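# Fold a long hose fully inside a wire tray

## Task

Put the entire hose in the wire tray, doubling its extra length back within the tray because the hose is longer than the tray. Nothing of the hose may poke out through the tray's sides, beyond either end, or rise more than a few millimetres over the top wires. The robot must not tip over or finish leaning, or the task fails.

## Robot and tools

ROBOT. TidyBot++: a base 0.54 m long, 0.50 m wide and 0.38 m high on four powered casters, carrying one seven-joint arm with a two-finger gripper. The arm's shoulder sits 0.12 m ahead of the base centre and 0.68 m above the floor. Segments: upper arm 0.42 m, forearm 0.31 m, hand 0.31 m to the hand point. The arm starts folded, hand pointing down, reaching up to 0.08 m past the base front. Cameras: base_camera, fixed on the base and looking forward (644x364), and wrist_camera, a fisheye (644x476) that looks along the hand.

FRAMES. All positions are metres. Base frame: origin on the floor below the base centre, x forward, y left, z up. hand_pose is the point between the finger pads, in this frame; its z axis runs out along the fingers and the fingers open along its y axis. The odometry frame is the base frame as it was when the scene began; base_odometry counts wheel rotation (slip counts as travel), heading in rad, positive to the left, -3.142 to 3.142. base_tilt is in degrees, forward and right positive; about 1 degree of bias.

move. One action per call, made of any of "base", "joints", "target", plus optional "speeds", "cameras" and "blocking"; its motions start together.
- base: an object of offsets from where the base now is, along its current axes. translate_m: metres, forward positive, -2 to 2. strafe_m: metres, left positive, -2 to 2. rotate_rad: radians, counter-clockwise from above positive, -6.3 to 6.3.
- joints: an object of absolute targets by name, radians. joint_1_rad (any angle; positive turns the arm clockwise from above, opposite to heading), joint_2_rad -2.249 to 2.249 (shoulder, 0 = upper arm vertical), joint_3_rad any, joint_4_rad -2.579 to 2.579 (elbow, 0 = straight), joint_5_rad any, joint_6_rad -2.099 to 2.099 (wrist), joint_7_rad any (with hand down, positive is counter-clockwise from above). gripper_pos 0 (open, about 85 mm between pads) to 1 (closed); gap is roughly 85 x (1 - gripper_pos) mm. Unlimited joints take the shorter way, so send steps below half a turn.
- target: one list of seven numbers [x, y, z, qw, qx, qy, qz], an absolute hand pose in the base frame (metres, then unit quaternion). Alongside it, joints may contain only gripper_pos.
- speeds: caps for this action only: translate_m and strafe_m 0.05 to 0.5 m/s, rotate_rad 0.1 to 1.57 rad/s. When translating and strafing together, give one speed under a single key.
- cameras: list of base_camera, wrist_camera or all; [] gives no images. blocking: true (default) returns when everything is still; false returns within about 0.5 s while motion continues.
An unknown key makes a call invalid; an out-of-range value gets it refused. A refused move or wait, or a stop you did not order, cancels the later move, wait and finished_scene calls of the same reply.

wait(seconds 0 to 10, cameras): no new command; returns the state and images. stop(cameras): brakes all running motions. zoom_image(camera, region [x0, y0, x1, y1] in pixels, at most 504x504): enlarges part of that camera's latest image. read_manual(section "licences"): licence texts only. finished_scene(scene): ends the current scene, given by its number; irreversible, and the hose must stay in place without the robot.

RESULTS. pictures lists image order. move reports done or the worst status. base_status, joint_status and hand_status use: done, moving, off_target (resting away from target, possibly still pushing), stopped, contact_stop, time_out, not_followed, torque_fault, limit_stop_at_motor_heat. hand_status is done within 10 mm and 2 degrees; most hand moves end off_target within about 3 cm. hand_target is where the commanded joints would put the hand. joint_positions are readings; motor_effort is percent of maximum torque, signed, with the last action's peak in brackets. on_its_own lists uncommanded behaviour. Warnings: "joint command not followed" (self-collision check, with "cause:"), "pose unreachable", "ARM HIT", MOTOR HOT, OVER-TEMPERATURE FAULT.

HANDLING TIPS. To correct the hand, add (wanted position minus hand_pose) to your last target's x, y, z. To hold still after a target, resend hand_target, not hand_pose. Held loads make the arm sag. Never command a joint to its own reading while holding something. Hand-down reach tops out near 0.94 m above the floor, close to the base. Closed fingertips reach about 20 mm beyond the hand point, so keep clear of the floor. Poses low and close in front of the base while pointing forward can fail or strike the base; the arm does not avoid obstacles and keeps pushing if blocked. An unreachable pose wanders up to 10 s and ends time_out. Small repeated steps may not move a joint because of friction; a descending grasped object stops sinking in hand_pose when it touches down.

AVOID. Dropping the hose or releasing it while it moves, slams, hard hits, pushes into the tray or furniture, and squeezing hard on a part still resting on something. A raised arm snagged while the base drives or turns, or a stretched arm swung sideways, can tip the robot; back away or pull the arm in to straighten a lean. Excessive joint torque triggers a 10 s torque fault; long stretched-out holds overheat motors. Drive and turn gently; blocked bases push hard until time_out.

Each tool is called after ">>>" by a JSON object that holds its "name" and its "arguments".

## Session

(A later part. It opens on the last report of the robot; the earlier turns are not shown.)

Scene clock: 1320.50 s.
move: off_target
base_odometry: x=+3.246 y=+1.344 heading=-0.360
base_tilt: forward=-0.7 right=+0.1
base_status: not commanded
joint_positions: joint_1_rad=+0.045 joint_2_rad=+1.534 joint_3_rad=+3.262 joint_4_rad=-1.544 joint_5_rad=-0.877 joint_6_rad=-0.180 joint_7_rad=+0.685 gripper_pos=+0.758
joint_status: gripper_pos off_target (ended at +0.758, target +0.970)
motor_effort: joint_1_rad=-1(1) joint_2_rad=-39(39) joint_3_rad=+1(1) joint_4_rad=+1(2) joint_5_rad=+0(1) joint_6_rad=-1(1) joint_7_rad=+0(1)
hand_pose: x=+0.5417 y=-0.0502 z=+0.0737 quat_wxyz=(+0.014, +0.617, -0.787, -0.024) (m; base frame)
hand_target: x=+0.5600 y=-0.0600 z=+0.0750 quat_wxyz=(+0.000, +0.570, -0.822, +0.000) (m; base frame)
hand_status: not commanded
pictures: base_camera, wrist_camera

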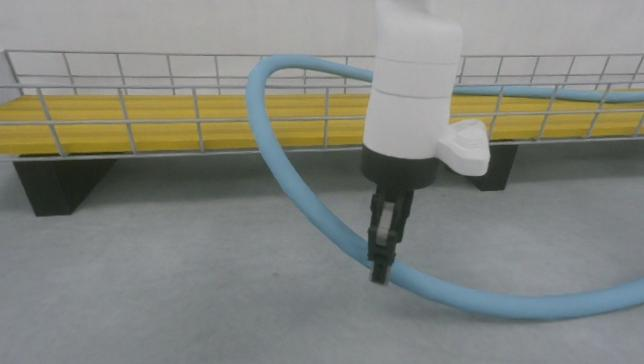

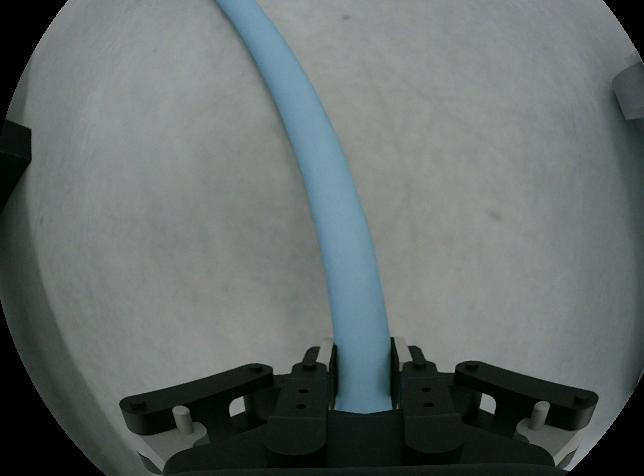

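>>> {"name": "move", "arguments": {"target": [0.56, 0.02, 0.47, 0, 0.66, -0.75, 0], "cameras": []}}

>>> {"name": "move", "arguments": {"base": {"strafe_m": 0.3}, "speeds": {"strafe_m": 0.2}}}

Scene clock: 1326.57 s.
move: off_target
base_odometry: x=+3.246 y=+1.344 heading=-0.360
base_tilt: forward=-0.7 right=+0.1
base_status: not commanded
joint_positions: joint_1_rad=-0.299 joint_2_rad=+0.692 joint_3_rad=+3.567 joint_4_rad=-1.850 joint_5_rad=-0.425 joint_6_rad=-0.668 joint_7_rad=+0.241 gripper_pos=+0.758
joint_status: not commanded
motor_effort: joint_1_rad=-3(4) joint_2_rad=-38(47) joint_3_rad=+1(3) joint_4_rad=+13(13) joint_5_rad=+0(1) joint_6_rad=+1(1) joint_7_rad=+2(2)
hand_pose: x=+0.5725 y=+0.0046 z=+0.4490 quat_wxyz=(-0.005, +0.659, -0.752, +0.010) (m; base frame)
hand_target: x=+0.5600 y=+0.0200 z=+0.4700 quat_wxyz=(+0.000, +0.661, -0.751, +0.000) (m; base frame)
hand_status: off_target (0.029 m and 1.3 deg from the pose sent, 0.403 m and 7.2 deg at the start)
pictures: none
No camera images: "cameras" was empty.

Scene clock: 1328.80 s.
move: done
base_odometry: x=+3.352 y=+1.624 heading=-0.360
base_tilt: forward=-0.7 right=+0.0
base_status: done
joint_positions: joint_1_rad=-0.314 joint_2_rad=+0.691 joint_3_rad=+3.577 joint_4_rad=-1.854 joint_5_rad=-0.417 joint_6_rad=-0.685 joint_7_rad=+0.234 gripper_pos=+0.758
joint_status: not commanded
motor_effort: joint_1_rad=-3(7) joint_2_rad=-38(38) joint_3_rad=+3(4) joint_4_rad=+13(14) joint_5_rad=+1(2) joint_6_rad=+1(2) joint_7_rad=+2(3)
hand_pose: x=+0.5652 y=+0.0071 z=+0.4491 quat_wxyz=(+0.004, +0.661, -0.750, +0.006) (m; base frame)
hand_target: x=+0.5600 y=+0.0200 z=+0.4700 quat_wxyz=(+0.000, +0.661, -0.751, +0.000) (m; base frame)
hand_status: not commanded
pictures: base_camera, wrist_camera

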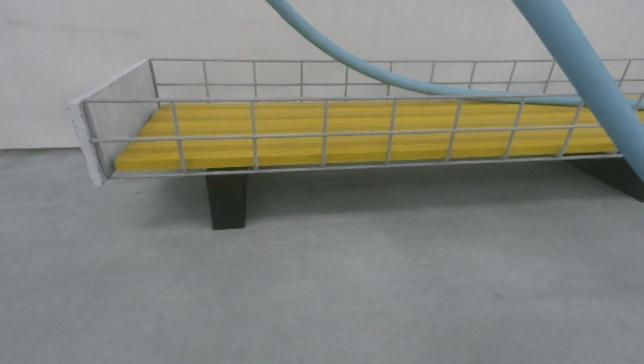

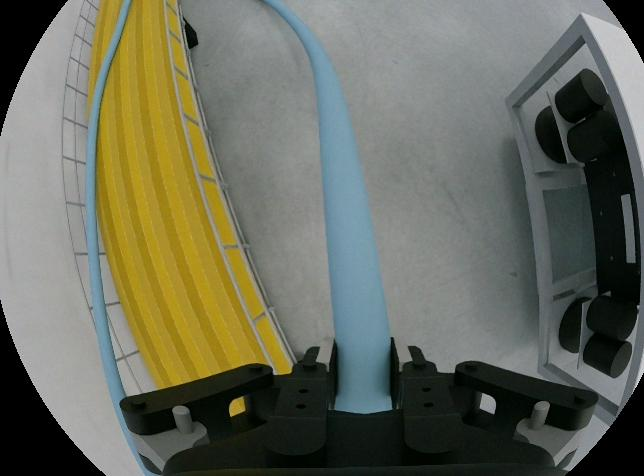

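>>> {"name": "move", "arguments": {"base": {"strafe_m": 0.12, "translate_m": 0.08}, "target": [0.68, 0.02, 0.45, 0, 0.71, -0.704, 0]}}

Scene clock: 1334.27 s.
move: off_target
base_odometry: x=+3.469 y=+1.709 heading=-0.360
base_tilt: forward=-0.7 right=+0.1
base_status: done
joint_positions: joint_1_rad=-0.237 joint_2_rad=+0.900 joint_3_rad=+3.526 joint_4_rad=-1.444 joint_5_rad=-0.374 joint_6_rad=-0.892 joint_7_rad=+0.234 gripper_pos=+0.758
joint_status: not commanded
motor_effort: joint_1_rad=-2(6) joint_2_rad=-46(47) joint_3_rad=+3(4) joint_4_rad=+17(18) joint_5_rad=+1(1) joint_6_rad=+4(4) joint_7_rad=+2(3)
hand_pose: x=+0.6679 y=+0.0115 z=+0.4267 quat_wxyz=(+0.011, +0.699, -0.715, -0.004) (m; base frame)
hand_target: x=+0.6800 y=+0.0200 z=+0.4500 quat_wxyz=(+0.000, +0.710, -0.704, +0.000) (m; base frame)
hand_status: off_target (0.028 m and 2.3 deg from the pose sent, 0.115 m and 7.7 deg at the start)
pictures: base_camera, wrist_camera

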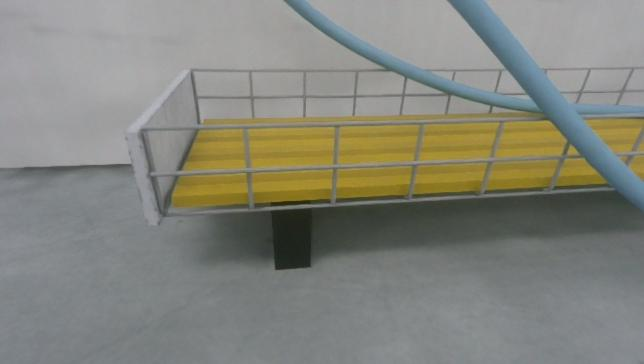

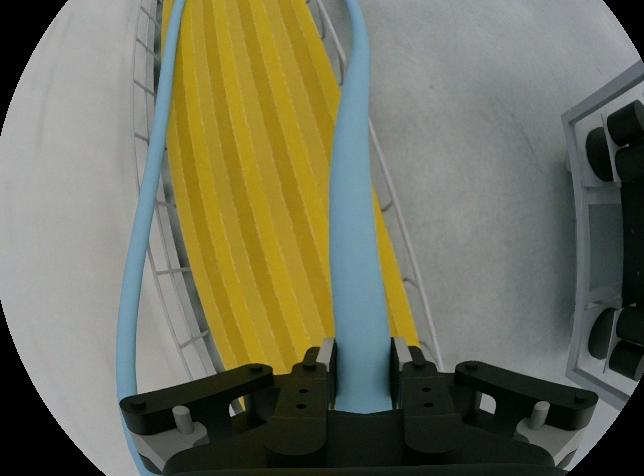

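>>> {"name": "move", "arguments": {"base": {"strafe_m": -0.07, "translate_m": 0.02}, "target": [0.70, 0.02, 0.33, 0, 0.71, -0.704, 0]}}

Scene clock: 1338.20 s.
move: off_target
base_odometry: x=+3.463 y=+1.636 heading=-0.360
base_tilt: forward=-0.8 right=+0.1
base_status: done
joint_positions: joint_1_rad=-0.217 joint_2_rad=+1.150 joint_3_rad=+3.488 joint_4_rad=-1.379 joint_5_rad=-0.395 joint_6_rad=-0.858 joint_7_rad=+0.234 gripper_pos=+0.758
joint_status: not commanded
motor_effort: joint_1_rad=-1(3) joint_2_rad=-48(51) joint_3_rad=+5(6) joint_4_rad=+16(18) joint_5_rad=+0(2) joint_6_rad=+4(5) joint_7_rad=+1(2)
hand_pose: x=+0.6340 y=+0.0100 z=+0.3028 quat_wxyz=(+0.071, +0.698, -0.710, -0.051) (m; base frame)
hand_target: x=+0.7000 y=+0.0200 z=+0.3300 quat_wxyz=(+0.000, +0.710, -0.704, +0.000) (m; base frame)
hand_status: off_target (0.072 m and 10.1 deg from the pose sent, 0.102 m and 2.3 deg at the start)
pictures: base_camera, wrist_camera

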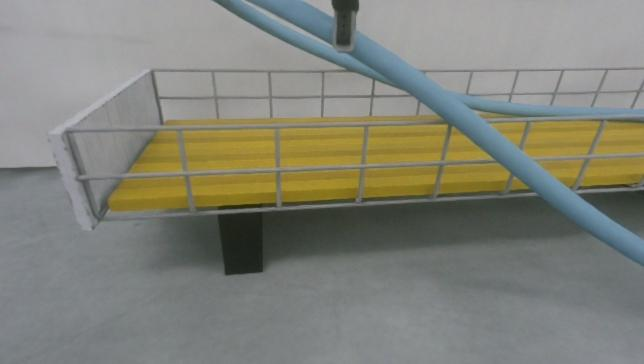

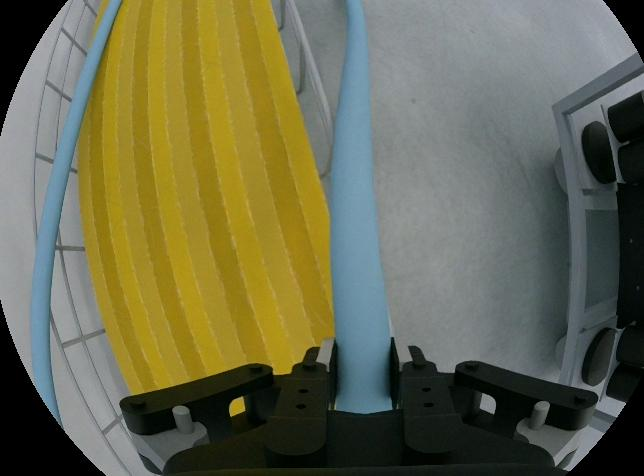

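>>> {"name": "move", "arguments": {"target": [0.75, 0.02, 0.25, 0, 0.70, -0.714, 0], "cameras": []}}

>>> {"name": "move", "arguments": {"target": [0.73, 0.02, 0.19, 0, 0.70, -0.714, 0]}}

Scene clock: 1345.03 s.
move: off_target
base_odometry: x=+3.463 y=+1.636 heading=-0.360
base_tilt: forward=-0.7 right=+0.1
base_status: not commanded
joint_positions: joint_1_rad=-0.182 joint_2_rad=+1.357 joint_3_rad=+3.459 joint_4_rad=-1.073 joint_5_rad=-0.395 joint_6_rad=-0.870 joint_7_rad=+0.211 gripper_pos=+0.759
joint_status: not commanded
motor_effort: joint_1_rad=+0(2) joint_2_rad=-50(51) joint_3_rad=+3(6) joint_4_rad=+16(22) joint_5_rad=+1(1) joint_6_rad=+7(13) joint_7_rad=+2(3)
hand_pose: x=+0.7074 y=+0.0207 z=+0.2330 quat_wxyz=(+0.043, +0.716, -0.696, -0.029) (m; base frame)
hand_target: x=+0.7500 y=+0.0200 z=+0.2500 quat_wxyz=(+0.000, +0.700, -0.714, +0.000) (m; base frame)
hand_status: off_target (0.046 m and 6.5 deg from the pose sent, 0.128 m and 10.0 deg at the start)
pictures: none
No camera images: "cameras" was empty.

Scene clock: 1346.00 s.
move: off_target
base_odometry: x=+3.463 y=+1.636 heading=-0.360
base_tilt: forward=-0.6 right=+0.1
base_status: not commanded
joint_positions: joint_1_rad=-0.182 joint_2_rad=+1.435 joint_3_rad=+3.450 joint_4_rad=-1.074 joint_5_rad=-0.421 joint_6_rad=-0.795 joint_7_rad=+0.211 gripper_pos=+0.759
joint_status: not commanded
motor_effort: joint_1_rad=+2(3) joint_2_rad=-47(50) joint_3_rad=+5(5) joint_4_rad=+13(17) joint_5_rad=+1(1) joint_6_rad=+4(7) joint_7_rad=+2(3)
hand_pose: x=+0.6935 y=+0.0199 z=+0.1847 quat_wxyz=(+0.044, +0.710, -0.702, -0.029) (m; base frame)
hand_target: x=+0.7300 y=+0.0200 z=+0.1900 quat_wxyz=(+0.000, +0.700, -0.714, +0.000) (m; base frame)
hand_status: off_target (0.037 m and 6.3 deg from the pose sent, 0.049 m and 6.5 deg at the start)
pictures: base_camera, wrist_camera

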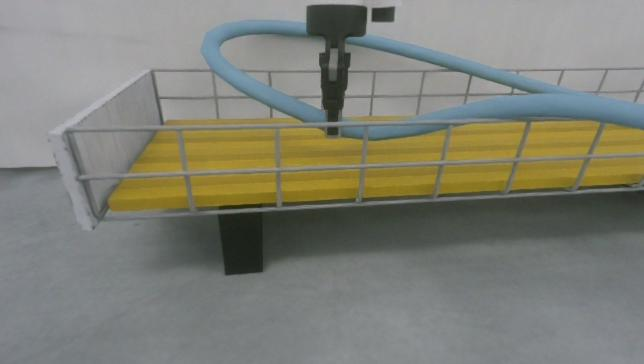

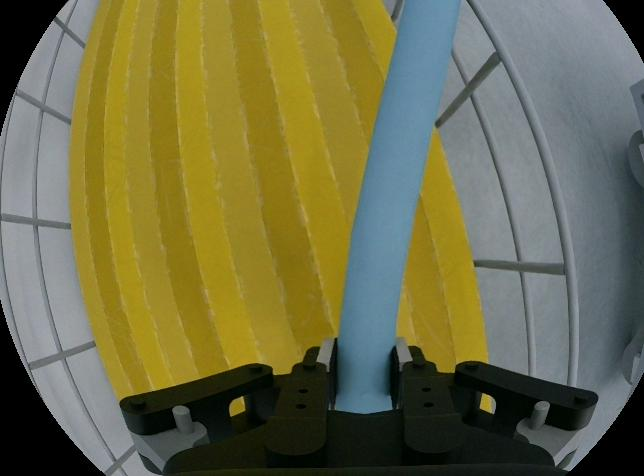

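>>> {"name": "move", "arguments": {"target": [0.73, 0.02, 0.165, 0, 0.70, -0.714, 0], "cameras": []}}

>>> {"name": "move", "arguments": {"joints": {"gripper_pos": 0.0}, "cameras": ["base_camera"]}}

>>> {"name": "move", "arguments": {"target": [0.73, 0.02, 0.34, 0, 0.70, -0.714, 0], "cameras": []}}

>>> {"name": "move", "arguments": {"target": [0.62, 0.0, 0.56, 0, 0.999, -0.03, 0]}}

Scene clock: 1350.13 s.
move: off_target
base_odometry: x=+3.463 y=+1.636 heading=-0.360
base_tilt: forward=-0.7 right=+0.2
base_status: not commanded
joint_positions: joint_1_rad=-0.177 joint_2_rad=+1.487 joint_3_rad=+3.446 joint_4_rad=-1.041 joint_5_rad=-0.421 joint_6_rad=-0.774 joint_7_rad=+0.211 gripper_pos=+0.759
joint_status: not commanded
motor_effort: joint_1_rad=+2(3) joint_2_rad=-48(49) joint_3_rad=+3(5) joint_4_rad=+12(14) joint_5_rad=+0(1) joint_6_rad=+3(5) joint_7_rad=+1(2)
hand_pose: x=+0.6914 y=+0.0181 z=+0.1593 quat_wxyz=(+0.046, +0.713, -0.699, -0.027) (m; base frame)
hand_target: x=+0.7300 y=+0.0200 z=+0.1650 quat_wxyz=(+0.000, +0.700, -0.714, +0.000) (m; base frame)
hand_status: off_target (0.039 m and 6.5 deg from the pose sent, 0.041 m and 6.3 deg at the start)
pictures: none
No camera images: "cameras" was empty.

Scene clock: 1351.23 s.
move: done
base_odometry: x=+3.463 y=+1.636 heading=-0.360
base_tilt: forward=-0.6 right=+0.1
base_status: not commanded
joint_positions: joint_1_rad=-0.177 joint_2_rad=+1.488 joint_3_rad=+3.441 joint_4_rad=-1.037 joint_5_rad=-0.425 joint_6_rad=-0.768 joint_7_rad=+0.211 gripper_pos=+0.000
joint_status: all done
motor_effort: joint_1_rad=+1(2) joint_2_rad=-48(49) joint_3_rad=+5(5) joint_4_rad=+10(13) joint_5_rad=+2(2) joint_6_rad=+1(3) joint_7_rad=+0(1)
hand_pose: x=+0.6943 y=+0.0212 z=+0.1583 quat_wxyz=(+0.041, +0.713, -0.700, -0.026) (m; base frame)
hand_target: x=+0.7300 y=+0.0200 z=+0.1650 quat_wxyz=(+0.000, +0.700, -0.714, +0.000) (m; base frame)
hand_status: not commanded
pictures: base_camera

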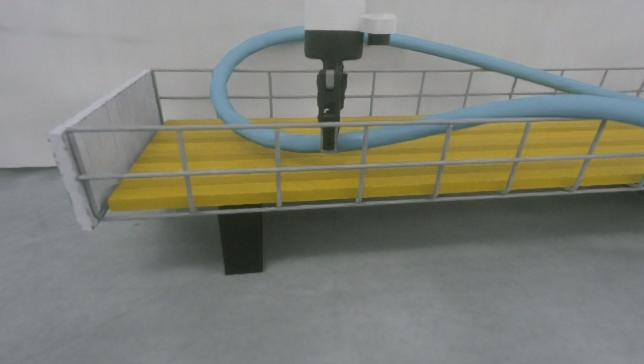

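Scene clock: 1352.70 s.
move: off_target
base_odometry: x=+3.463 y=+1.636 heading=-0.360
base_tilt: forward=-0.7 right=+0.1
base_status: not commanded
joint_positions: joint_1_rad=-0.177 joint_2_rad=+1.185 joint_3_rad=+3.450 joint_4_rad=-1.210 joint_5_rad=-0.401 joint_6_rad=-0.838 joint_7_rad=+0.211 gripper_pos=+0.000
joint_status: not commanded
motor_effort: joint_1_rad=-1(3) joint_2_rad=-52(55) joint_3_rad=+3(6) joint_4_rad=+18(18) joint_5_rad=+0(2) joint_6_rad=+5(5) joint_7_rad=+1(1)
hand_pose: x=+0.7148 y=+0.0214 z=+0.3075 quat_wxyz=(+0.009, +0.701, -0.713, -0.014) (m; base frame)
hand_target: x=+0.7300 y=+0.0200 z=+0.3400 quat_wxyz=(+0.000, +0.700, -0.714, +0.000) (m; base frame)
hand_status: off_target (0.036 m and 1.9 deg from the pose sent, 0.185 m and 6.0 deg at the start)
pictures: none
No camera images: "cameras" was empty.

Scene clock: 1355.00 s.
move: off_target
base_odometry: x=+3.463 y=+1.636 heading=-0.360
base_tilt: forward=-0.7 right=+0.1
base_status: not commanded
joint_positions: joint_1_rad=-0.044 joint_2_rad=+0.601 joint_3_rad=+3.202 joint_4_rad=-1.510 joint_5_rad=-0.061 joint_6_rad=-0.969 joint_7_rad=+1.470 gripper_pos=+0.000
joint_status: not commanded
motor_effort: joint_1_rad=-1(2) joint_2_rad=-36(54) joint_3_rad=+0(4) joint_4_rad=+16(18) joint_5_rad=+0(1) joint_6_rad=+0(4) joint_7_rad=+0(1)
hand_pose: x=+0.6465 y=+0.0093 z=+0.5564 quat_wxyz=(-0.010, +0.997, -0.069, +0.031) (m; base frame)
hand_target: x=+0.6200 y=+0.0000 z=+0.5600 quat_wxyz=(+0.000, +1.000, -0.030, +0.000) (m; base frame)
hand_status: off_target (0.028 m and 5.8 deg from the pose sent, 0.271 m and 87.6 deg at the start)
pictures: base_camera, wrist_camera

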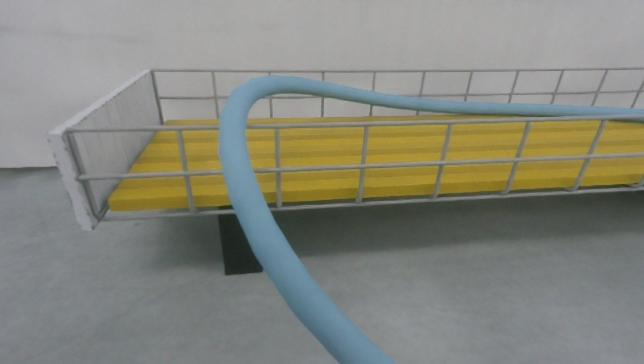

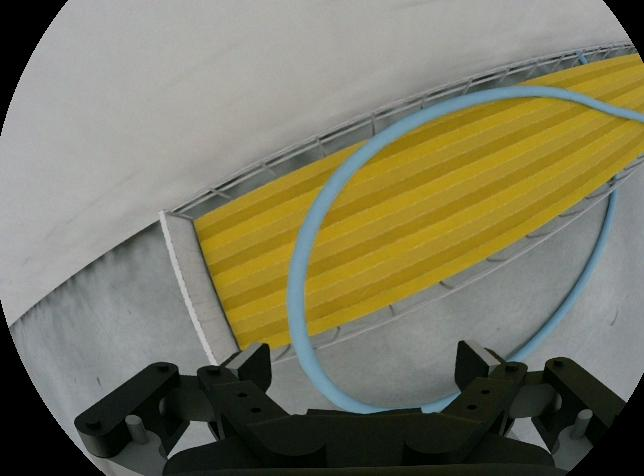

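>>> {"name": "move", "arguments": {"base": {"translate_m": -0.15, "strafe_m": -0.6}}}

Scene clock: 1362.37 s.
move: done
base_odometry: x=+3.112 y=+1.127 heading=-0.359
base_tilt: forward=-0.7 right=+0.1
base_status: done
joint_positions: joint_1_rad=-0.022 joint_2_rad=+0.601 joint_3_rad=+3.193 joint_4_rad=-1.512 joint_5_rad=-0.052 joint_6_rad=-0.971 joint_7_rad=+1.473 gripper_pos=+0.000
joint_status: not commanded
motor_effort: joint_1_rad=+0(4) joint_2_rad=-36(37) joint_3_rad=+0(3) joint_4_rad=+15(16) joint_5_rad=+1(1) joint_6_rad=+0(1) joint_7_rad=+1(1)
hand_pose: x=+0.6449 y=+0.0005 z=+0.5559 quat_wxyz=(-0.009, +0.997, -0.073, +0.029) (m; base frame)
hand_target: x=+0.6200 y=+0.0000 z=+0.5600 quat_wxyz=(+0.000, +1.000, -0.030, +0.000) (m; base frame)
hand_status: not commanded
pictures: base_camera, wrist_camera

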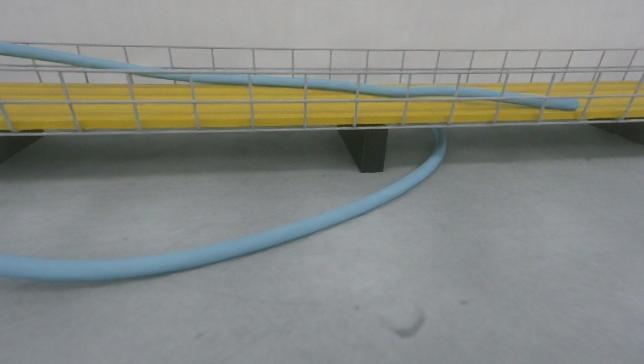

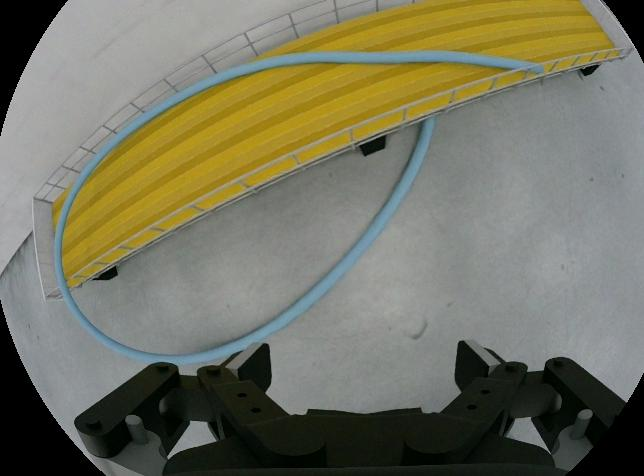

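>>> {"name": "move", "arguments": {"base": {"translate_m": 0.12}, "target": [0.58, -0.06, 0.25, 0, 0.905, -0.425, 0], "joints": {"gripper_pos": 0.1}}}

Scene clock: 1368.00 s.
move: off_target
base_odometry: x=+3.224 y=+1.085 heading=-0.360
base_tilt: forward=-0.7 right=+0.1
base_status: done
joint_positions: joint_1_rad=+0.032 joint_2_rad=+1.133 joint_3_rad=+3.238 joint_4_rad=-1.733 joint_5_rad=-0.341 joint_6_rad=-0.356 joint_7_rad=+1.222 gripper_pos=+0.100
joint_status: all done
motor_effort: joint_1_rad=-1(1) joint_2_rad=-39(43) joint_3_rad=+1(2) joint_4_rad=+5(17) joint_5_rad=+1(1) joint_6_rad=+0(2) joint_7_rad=+1(1)
hand_pose: x=+0.5668 y=-0.0332 z=+0.2473 quat_wxyz=(-0.005, +0.930, -0.366, -0.033) (m; base frame)
hand_target: x=+0.5800 y=-0.0600 z=+0.2500 quat_wxyz=(+0.000, +0.905, -0.425, +0.000) (m; base frame)
hand_status: off_target (0.030 m and 8.3 deg from the pose sent, 0.319 m and 42.1 deg at the start)
pictures: base_camera, wrist_camera

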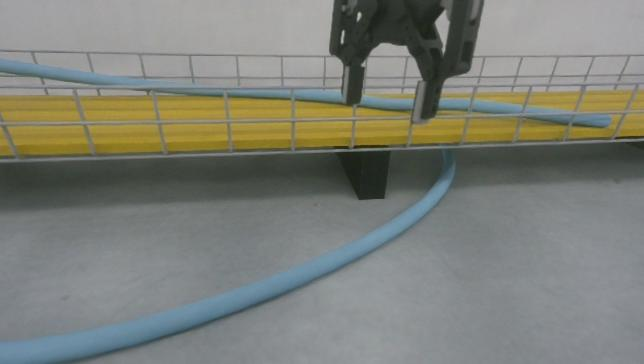

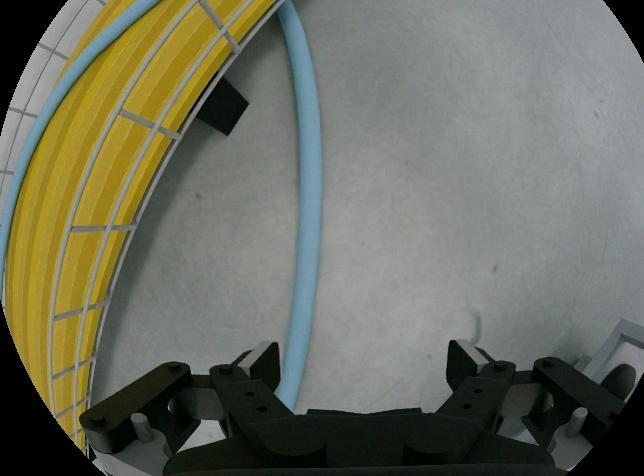

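>>> {"name": "move", "arguments": {"target": [0.645, -0.055, 0.12, 0, 0.905, -0.425, 0]}}

Scene clock: 1372.23 s.
move: off_target
base_odometry: x=+3.224 y=+1.085 heading=-0.360
base_tilt: forward=-0.7 right=+0.1
base_status: not commanded
joint_positions: joint_1_rad=+0.032 joint_2_rad=+1.477 joint_3_rad=+3.249 joint_4_rad=-1.332 joint_5_rad=-0.342 joint_6_rad=-0.354 joint_7_rad=+1.137 gripper_pos=+0.100
joint_status: not commanded
motor_effort: joint_1_rad=-1(1) joint_2_rad=-43(45) joint_3_rad=+0(1) joint_4_rad=+6(7) joint_5_rad=+1(1) joint_6_rad=+0(1) joint_7_rad=+0(1)
hand_pose: x=+0.6390 y=-0.0451 z=+0.1134 quat_wxyz=(-0.004, +0.921, -0.389, -0.002) (m; base frame)
hand_target: x=+0.6450 y=-0.0550 z=+0.1200 quat_wxyz=(+0.000, +0.905, -0.425, +0.000) (m; base frame)
hand_status: off_target (0.013 m and 4.6 deg from the pose sent, 0.151 m and 8.3 deg at the start)
pictures: base_camera, wrist_camera

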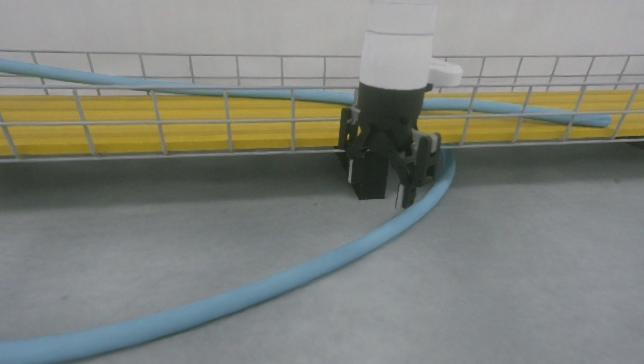

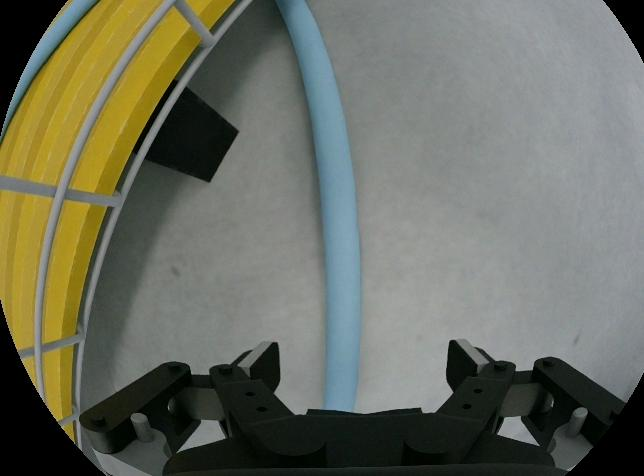

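>>> {"name": "move", "arguments": {"target": [0.65, -0.05, 0.035, 0, 0.905, -0.425, 0], "cameras": []}}

>>> {"name": "move", "arguments": {"joints": {"gripper_pos": 0.97}}}

Scene clock: 1375.87 s.
move: off_target
base_odometry: x=+3.224 y=+1.085 heading=-0.360
base_tilt: forward=-0.7 right=+0.1
base_status: not commanded
joint_positions: joint_1_rad=+0.032 joint_2_rad=+1.690 joint_3_rad=+3.249 joint_4_rad=-1.108 joint_5_rad=-0.342 joint_6_rad=-0.354 joint_7_rad=+1.093 gripper_pos=+0.100
joint_status: not commanded
motor_effort: joint_1_rad=-1(1) joint_2_rad=-43(47) joint_3_rad=+0(1) joint_4_rad=+6(7) joint_5_rad=+1(1) joint_6_rad=+0(1) joint_7_rad=+0(1)
hand_pose: x=+0.6441 y=-0.0429 z=+0.0247 quat_wxyz=(-0.006, +0.917, -0.398, +0.002) (m; base frame)
hand_target: x=+0.6500 y=-0.0500 z=+0.0350 quat_wxyz=(+0.000, +0.905, -0.425, +0.000) (m; base frame)
hand_status: off_target (0.014 m and 3.5 deg from the pose sent, 0.079 m and 4.6 deg at the start)
pictures: none
No camera images: "cameras" was empty.

Scene clock: 1376.90 s.
move: off_target
base_odometry: x=+3.224 y=+1.085 heading=-0.360
base_tilt: forward=-0.7 right=+0.1
base_status: not commanded
joint_positions: joint_1_rad=+0.032 joint_2_rad=+1.689 joint_3_rad=+3.250 joint_4_rad=-1.106 joint_5_rad=-0.342 joint_6_rad=-0.355 joint_7_rad=+1.093 gripper_pos=+0.771
joint_status: gripper_pos off_target (ended at +0.771, target +0.970)
motor_effort: joint_1_rad=+0(1) joint_2_rad=-44(45) joint_3_rad=+1(2) joint_4_rad=+7(8) joint_5_rad=+1(1) joint_6_rad=+0(2) joint_7_rad=+1(1)
hand_pose: x=+0.6456 y=-0.0430 z=+0.0255 quat_wxyz=(-0.006, +0.917, -0.398, +0.003) (m; base frame)
hand_target: x=+0.6500 y=-0.0500 z=+0.0350 quat_wxyz=(+0.000, +0.905, -0.425, +0.000) (m; base frame)
hand_status: not commanded
pictures: base_camera, wrist_camera

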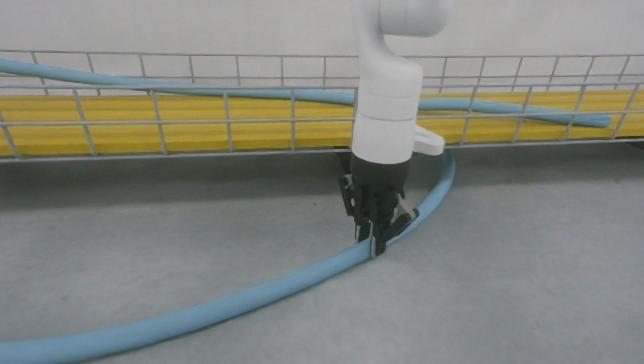

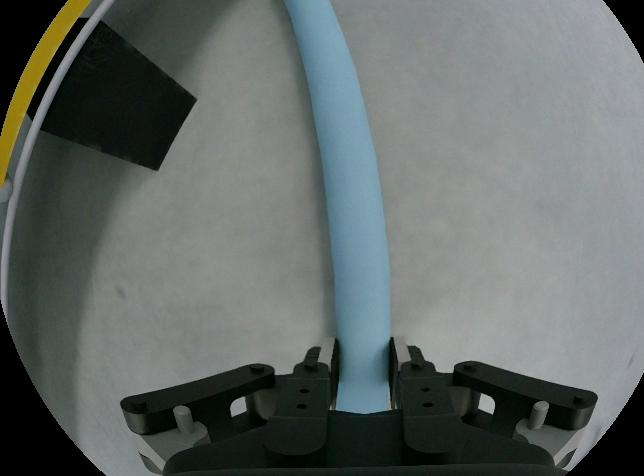

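>>> {"name": "move", "arguments": {"base": {"translate_m": -0.3}, "target": [0.62, -0.05, 0.09, 0, 0.905, -0.425, 0], "speeds": {"translate_m": 0.25}}}

Scene clock: 1381.70 s.
move: off_target
base_odometry: x=+2.943 y=+1.190 heading=-0.360
base_tilt: forward=-0.6 right=+0.1
base_status: done
joint_positions: joint_1_rad=+0.032 joint_2_rad=+1.551 joint_3_rad=+3.250 joint_4_rad=-1.353 joint_5_rad=-0.357 joint_6_rad=-0.339 joint_7_rad=+1.093 gripper_pos=+0.771
joint_status: not commanded
motor_effort: joint_1_rad=-1(3) joint_2_rad=-43(45) joint_3_rad=+1(3) joint_4_rad=+4(7) joint_5_rad=+1(2) joint_6_rad=-1(2) joint_7_rad=+1(1)
hand_pose: x=+0.5872 y=-0.0442 z=+0.0748 quat_wxyz=(+0.012, +0.908, -0.416, -0.039) (m; base frame)
hand_target: x=+0.6200 y=-0.0500 z=+0.0900 quat_wxyz=(+0.000, +0.905, -0.425, +0.000) (m; base frame)
hand_status: off_target (0.037 m and 4.8 deg from the pose sent, 0.070 m and 3.5 deg at the start)
pictures: base_camera, wrist_camera

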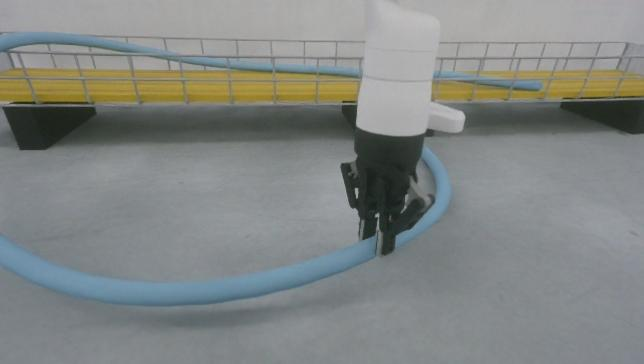

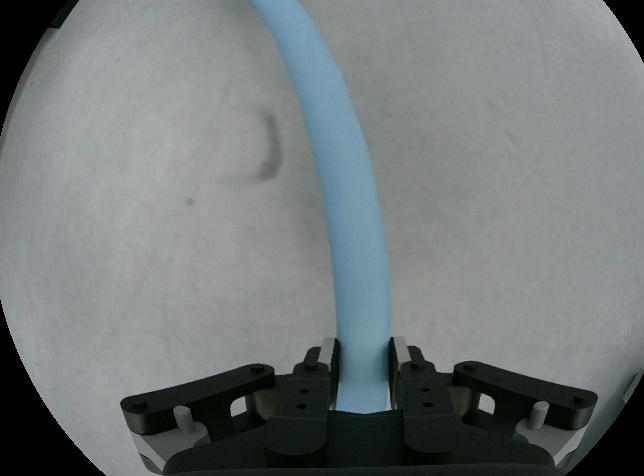

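>>> {"name": "move", "arguments": {"base": {"translate_m": -0.2, "strafe_m": 0.1}, "speeds": {"translate_m": 0.25}}}

>>> {"name": "move", "arguments": {"target": [0.58, -0.05, 0.45, 0, 0.905, -0.425, 0]}}

Scene clock: 1386.17 s.
move: done
base_odometry: x=+2.791 y=+1.354 heading=-0.360
base_tilt: forward=-0.7 right=+0.1
base_status: done
joint_positions: joint_1_rad=+0.032 joint_2_rad=+1.543 joint_3_rad=+3.250 joint_4_rad=-1.355 joint_5_rad=-0.360 joint_6_rad=-0.333 joint_7_rad=+1.093 gripper_pos=+0.771
joint_status: not commanded
motor_effort: joint_1_rad=-1(2) joint_2_rad=-43(45) joint_3_rad=+0(3) joint_4_rad=+4(6) joint_5_rad=+2(2) joint_6_rad=-2(3) joint_7_rad=+1(2)
hand_pose: x=+0.5931 y=-0.0447 z=+0.0782 quat_wxyz=(+0.010, +0.908, -0.418, -0.033) (m; base frame)
hand_target: x=+0.6200 y=-0.0500 z=+0.0900 quat_wxyz=(+0.000, +0.905, -0.425, +0.000) (m; base frame)
hand_status: not commanded
pictures: base_camera, wrist_camera

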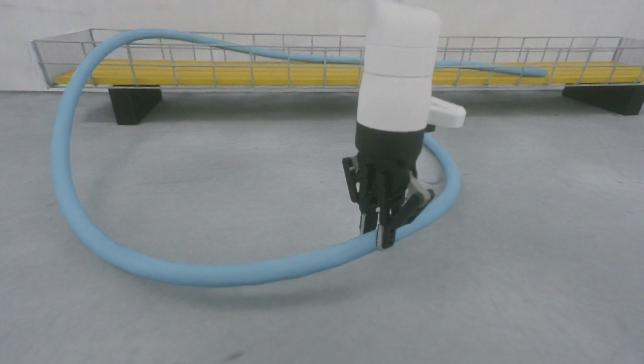

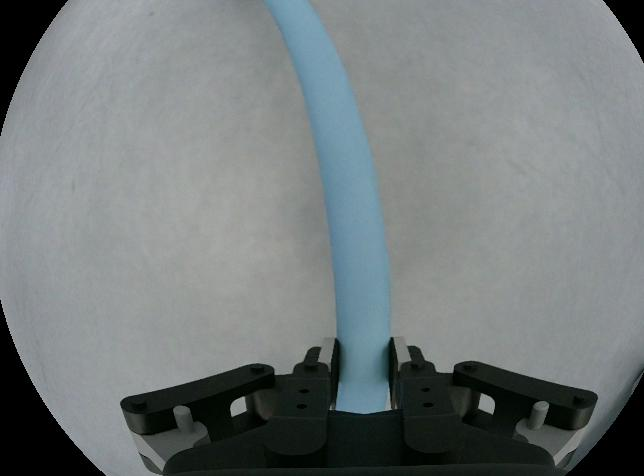

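Scene clock: 1388.27 s.
move: off_target
base_odometry: x=+2.791 y=+1.354 heading=-0.360
base_tilt: forward=-0.7 right=+0.1
base_status: not commanded
joint_positions: joint_1_rad=-0.012 joint_2_rad=+0.734 joint_3_rad=+3.342 joint_4_rad=-1.774 joint_5_rad=-0.265 joint_6_rad=-0.629 joint_7_rad=+1.057 gripper_pos=+0.771
joint_status: not commanded
motor_effort: joint_1_rad=-1(1) joint_2_rad=-39(48) joint_3_rad=+0(1) joint_4_rad=+11(12) joint_5_rad=+1(2) joint_6_rad=+1(2) joint_7_rad=+1(2)
hand_pose: x=+0.5956 y=-0.0495 z=+0.4321 quat_wxyz=(-0.014, +0.908, -0.418, +0.012) (m; base frame)
hand_target: x=+0.5800 y=-0.0500 z=+0.4500 quat_wxyz=(+0.000, +0.905, -0.425, +0.000) (m; base frame)
hand_status: off_target (0.024 m and 2.3 deg from the pose sent, 0.372 m and 4.0 deg at the start)
pictures: base_camera, wrist_camera

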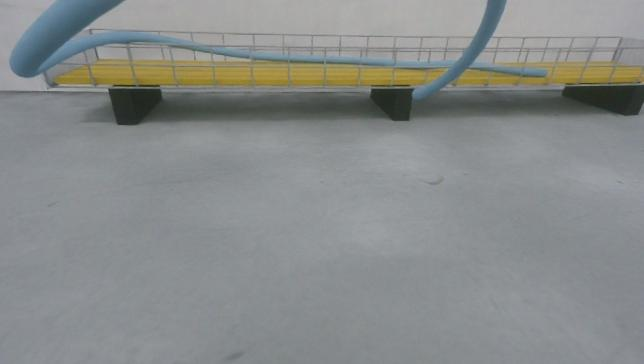

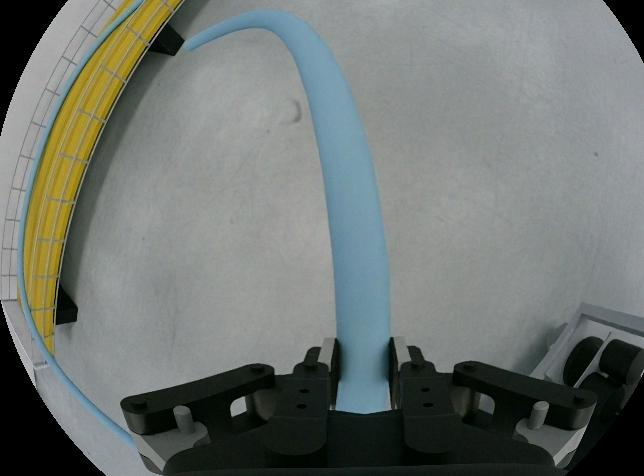

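>>> {"name": "move", "arguments": {"base": {"translate_m": -0.1}, "target": [0.62, 0.0, 0.10, 0, 0.905, -0.425, 0], "cameras": []}}

>>> {"name": "move", "arguments": {"target": [0.62, 0.0, 0.05, 0, 0.905, -0.425, 0], "cameras": []}}

>>> {"name": "move", "arguments": {"joints": {"gripper_pos": 0.2}, "cameras": []}}

>>> {"name": "move", "arguments": {"target": [0.62, 0.0, 0.25, 0, 0.93, -0.367, 0]}}

Scene clock: 1395.80 s.
move: off_target
base_odometry: x=+2.697 y=+1.390 heading=-0.360
base_tilt: forward=-0.7 right=+0.0
base_status: done
joint_positions: joint_1_rad=-0.043 joint_2_rad=+1.508 joint_3_rad=+3.281 joint_4_rad=-1.400 joint_5_rad=-0.395 joint_6_rad=-0.340 joint_7_rad=+1.057 gripper_pos=+0.771
joint_status: not commanded
motor_effort: joint_1_rad=-1(2) joint_2_rad=-43(46) joint_3_rad=+1(2) joint_4_rad=+4(11) joint_5_rad=+2(3) joint_6_rad=-2(3) joint_7_rad=+1(2)
hand_pose: x=+0.5881 y=-0.0244 z=+0.0933 quat_wxyz=(+0.022, +0.907, -0.419, -0.034) (m; base frame)
hand_target: x=+0.6200 y=+0.0000 z=+0.1000 quat_wxyz=(+0.000, +0.905, -0.425, +0.000) (m; base frame)
hand_status: off_target (0.041 m and 4.7 deg from the pose sent, 0.337 m and 2.3 deg at the start)
pictures: none
No camera images: "cameras" was empty.

Scene clock: 1396.80 s.
move: off_target
base_odometry: x=+2.697 y=+1.390 heading=-0.360
base_tilt: forward=-0.7 right=+0.2
base_status: not commanded
joint_positions: joint_1_rad=-0.043 joint_2_rad=+1.624 joint_3_rad=+3.279 joint_4_rad=-1.281 joint_5_rad=-0.396 joint_6_rad=-0.328 joint_7_rad=+1.057 gripper_pos=+0.771
joint_status: not commanded
motor_effort: joint_1_rad=-1(1) joint_2_rad=-42(45) joint_3_rad=+1(2) joint_4_rad=+4(5) joint_5_rad=+2(3) joint_6_rad=-2(2) joint_7_rad=+2(2)
hand_pose: x=+0.5936 y=-0.0236 z=+0.0443 quat_wxyz=(+0.021, +0.911, -0.411, -0.027) (m; base frame)
hand_target: x=+0.6200 y=+0.0000 z=+0.0500 quat_wxyz=(+0.000, +0.905, -0.425, +0.000) (m; base frame)
hand_status: off_target (0.036 m and 4.3 deg from the pose sent, 0.059 m and 4.7 deg at the start)
pictures: none
No camera images: "cameras" was empty.

Scene clock: 1397.77 s.
move: done
base_odometry: x=+2.697 y=+1.390 heading=-0.360
base_tilt: forward=-0.6 right=+0.1
base_status: not commanded
joint_positions: joint_1_rad=-0.043 joint_2_rad=+1.624 joint_3_rad=+3.279 joint_4_rad=-1.281 joint_5_rad=-0.396 joint_6_rad=-0.328 joint_7_rad=+1.057 gripper_pos=+0.200
joint_status: all done
motor_effort: joint_1_rad=+0(1) joint_2_rad=-41(43) joint_3_rad=+1(2) joint_4_rad=+3(5) joint_5_rad=+1(2) joint_6_rad=+0(2) joint_7_rad=+0(2)
hand_pose: x=+0.5937 y=-0.0233 z=+0.0443 quat_wxyz=(+0.021, +0.911, -0.411, -0.027) (m; base frame)
hand_target: x=+0.6200 y=+0.0000 z=+0.0500 quat_wxyz=(+0.000, +0.905, -0.425, +0.000) (m; base frame)
hand_status: not commanded
pictures: none
No camera images: "cameras" was empty.

Scene clock: 1399.47 s.
move: off_target
base_odometry: x=+2.697 y=+1.390 heading=-0.360
base_tilt: forward=-0.7 right=+0.1
base_status: not commanded
joint_positions: joint_1_rad=-0.061 joint_2_rad=+1.171 joint_3_rad=+3.279 joint_4_rad=-1.599 joint_5_rad=-0.371 joint_6_rad=-0.341 joint_7_rad=+1.057 gripper_pos=+0.200
joint_status: not commanded
motor_effort: joint_1_rad=+0(1) joint_2_rad=-41(45) joint_3_rad=+0(2) joint_4_rad=+7(8) joint_5_rad=+1(1) joint_6_rad=+1(1) joint_7_rad=+1(1)
hand_pose: x=+0.6392 y=-0.0123 z=+0.2429 quat_wxyz=(-0.010, +0.911, -0.413, +0.026) (m; base frame)
hand_target: x=+0.6200 y=+0.0000 z=+0.2500 quat_wxyz=(+0.000, +0.930, -0.367, +0.000) (m; base frame)
hand_status: off_target (0.024 m and 6.5 deg from the pose sent, 0.209 m and 6.8 deg at the start)
pictures: base_camera, wrist_camera

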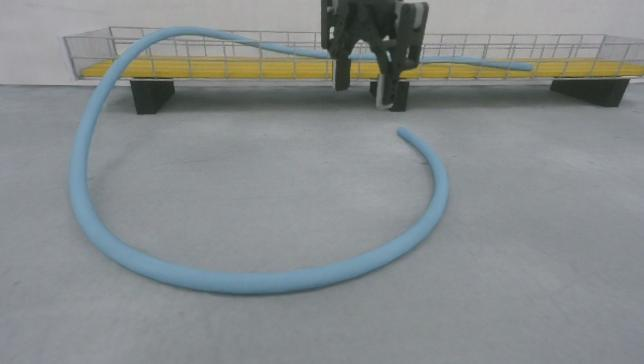

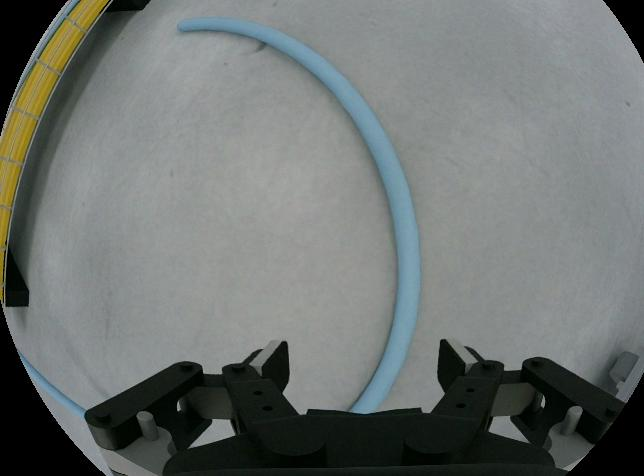

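>>> {"name": "move", "arguments": {"base": {"translate_m": 0.12, "strafe_m": -0.17}, "target": [0.62, -0.03, 0.22, 0, 0.995, -0.1, 0]}}

Scene clock: 1404.17 s.
move: off_target
base_odometry: x=+2.750 y=+1.188 heading=-0.360
base_tilt: forward=-0.7 right=+0.1
base_status: done
joint_positions: joint_1_rad=+0.037 joint_2_rad=+1.227 joint_3_rad=+3.190 joint_4_rad=-1.581 joint_5_rad=-0.122 joint_6_rad=-0.341 joint_7_rad=+1.443 gripper_pos=+0.200
joint_status: not commanded
motor_effort: joint_1_rad=-1(4) joint_2_rad=-41(43) joint_3_rad=+0(3) joint_4_rad=+6(8) joint_5_rad=+1(1) joint_6_rad=+0(1) joint_7_rad=+0(1)
hand_pose: x=+0.6159 y=-0.0339 z=+0.2152 quat_wxyz=(+0.003, +0.989, -0.148, -0.002) (m; base frame)
hand_target: x=+0.6200 y=-0.0300 z=+0.2200 quat_wxyz=(+0.000, +0.995, -0.100, +0.000) (m; base frame)
hand_status: off_target (0.007 m and 5.6 deg from the pose sent, 0.035 m and 37.4 deg at the start)
pictures: base_camera, wrist_camera

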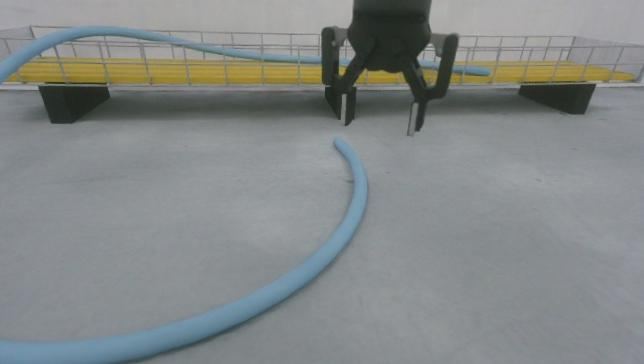

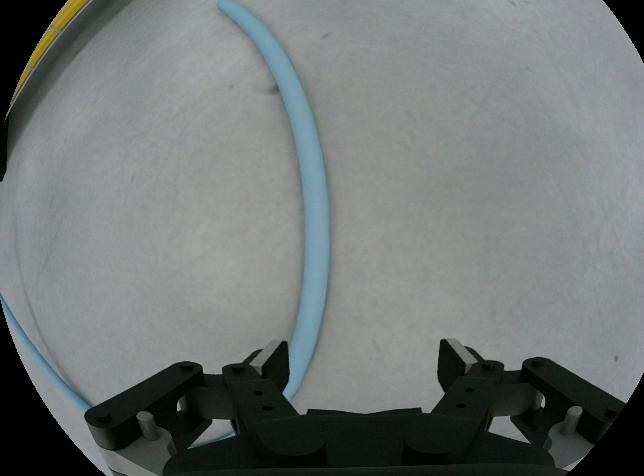

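>>> {"name": "move", "arguments": {"target": [0.68, -0.015, 0.09, 0, 0.992, -0.13, 0]}}

Scene clock: 1408.03 s.
move: off_target
base_odometry: x=+2.750 y=+1.188 heading=-0.360
base_tilt: forward=-0.7 right=+0.2
base_status: not commanded
joint_positions: joint_1_rad=+0.026 joint_2_rad=+1.579 joint_3_rad=+3.190 joint_4_rad=-1.122 joint_5_rad=-0.121 joint_6_rad=-0.405 joint_7_rad=+1.444 gripper_pos=+0.200
joint_status: not commanded
motor_effort: joint_1_rad=-1(1) joint_2_rad=-46(48) joint_3_rad=-1(1) joint_4_rad=+8(9) joint_5_rad=+1(1) joint_6_rad=+0(1) joint_7_rad=+0(1)
hand_pose: x=+0.6855 y=-0.0272 z=+0.0828 quat_wxyz=(-0.002, +0.991, -0.131, +0.019) (m; base frame)
hand_target: x=+0.6800 y=-0.0150 z=+0.0900 quat_wxyz=(+0.000, +0.992, -0.130, +0.000) (m; base frame)
hand_status: off_target (0.015 m and 2.2 deg from the pose sent, 0.142 m and 2.1 deg at the start)
pictures: base_camera, wrist_camera

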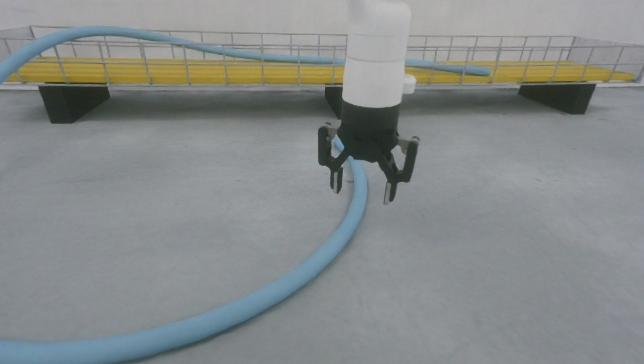

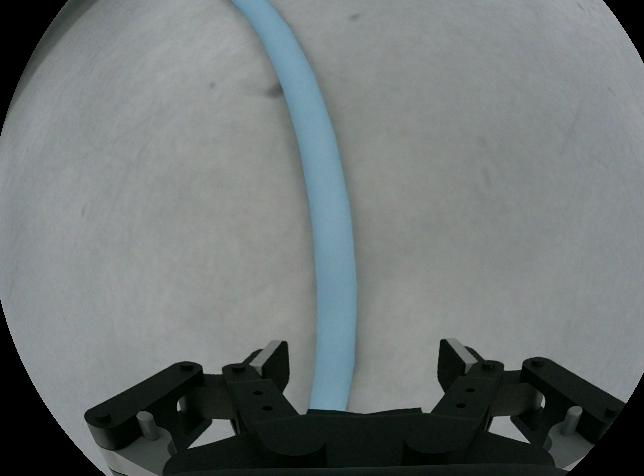

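>>> {"name": "move", "arguments": {"target": [0.685, 0.0, 0.033, 0, 0.992, -0.13, 0], "cameras": []}}

>>> {"name": "move", "arguments": {"joints": {"gripper_pos": 0.97}, "cameras": []}}

>>> {"name": "move", "arguments": {"target": [0.58, -0.03, 0.50, 0, 0.905, -0.425, 0]}}

Scene clock: 1411.60 s.
move: off_target
base_odometry: x=+2.750 y=+1.188 heading=-0.360
base_tilt: forward=-0.6 right=+0.1
base_status: not commanded
joint_positions: joint_1_rad=-0.003 joint_2_rad=+1.729 joint_3_rad=+3.190 joint_4_rad=-0.938 joint_5_rad=-0.121 joint_6_rad=-0.440 joint_7_rad=+1.435 gripper_pos=+0.200
joint_status: not commanded
motor_effort: joint_1_rad=+0(2) joint_2_rad=-46(48) joint_3_rad=-1(2) joint_4_rad=+8(9) joint_5_rad=+1(1) joint_6_rad=+0(1) joint_7_rad=+0(1)
hand_pose: x=+0.6900 y=-0.0081 z=+0.0245 quat_wxyz=(-0.004, +0.993, -0.116, +0.019) (m; base frame)
hand_target: x=+0.6850 y=+0.0000 z=+0.0330 quat_wxyz=(+0.000, +0.992, -0.130, +0.000) (m; base frame)
hand_status: off_target (0.013 m and 2.7 deg from the pose sent, 0.057 m and 2.2 deg at the start)
pictures: none
No camera images: "cameras" was empty.

Scene clock: 1412.57 s.
move: off_target
base_odometry: x=+2.750 y=+1.188 heading=-0.360
base_tilt: forward=-0.6 right=+0.1
base_status: not commanded
joint_positions: joint_1_rad=-0.003 joint_2_rad=+1.728 joint_3_rad=+3.190 joint_4_rad=-0.937 joint_5_rad=-0.121 joint_6_rad=-0.442 joint_7_rad=+1.433 gripper_pos=+0.772
joint_status: gripper_pos off_target (ended at +0.772, target +0.970)
motor_effort: joint_1_rad=-1(3) joint_2_rad=-46(46) joint_3_rad=-1(3) joint_4_rad=+9(9) joint_5_rad=+1(1) joint_6_rad=+0(1) joint_7_rad=+0(1)
hand_pose: x=+0.6904 y=-0.0082 z=+0.0253 quat_wxyz=(-0.004, +0.993, -0.117, +0.018) (m; base frame)
hand_target: x=+0.6850 y=+0.0000 z=+0.0330 quat_wxyz=(+0.000, +0.992, -0.130, +0.000) (m; base frame)
hand_status: not commanded
pictures: none
No camera images: "cameras" was empty.

Scene clock: 1415.00 s.
move: off_target
base_odometry: x=+2.750 y=+1.188 heading=-0.360
base_tilt: forward=-0.7 right=+0.2
base_status: not commanded
joint_positions: joint_1_rad=-0.062 joint_2_rad=+0.638 joint_3_rad=+3.348 joint_4_rad=-1.740 joint_5_rad=-0.136 joint_6_rad=-0.749 joint_7_rad=+0.984 gripper_pos=+0.772
joint_status: not commanded
motor_effort: joint_1_rad=+0(2) joint_2_rad=-37(52) joint_3_rad=+1(2) joint_4_rad=+15(15) joint_5_rad=+0(1) joint_6_rad=+0(1) joint_7_rad=+1(1)
hand_pose: x=+0.5953 y=-0.0438 z=+0.4842 quat_wxyz=(+0.010, +0.923, -0.384, +0.019) (m; base frame)
hand_target: x=+0.5800 y=-0.0300 z=+0.5000 quat_wxyz=(+0.000, +0.905, -0.425, +0.000) (m; base frame)
hand_status: off_target (0.026 m and 5.7 deg from the pose sent, 0.488 m and 36.9 deg at the start)
pictures: base_camera, wrist_camera

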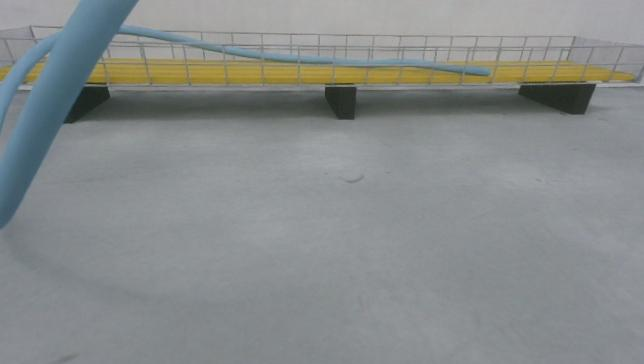

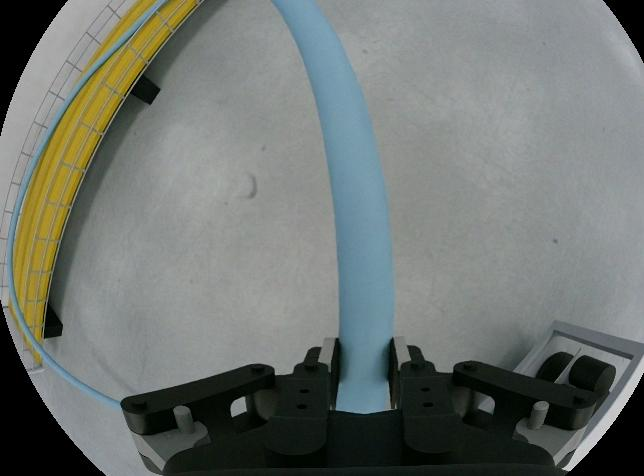

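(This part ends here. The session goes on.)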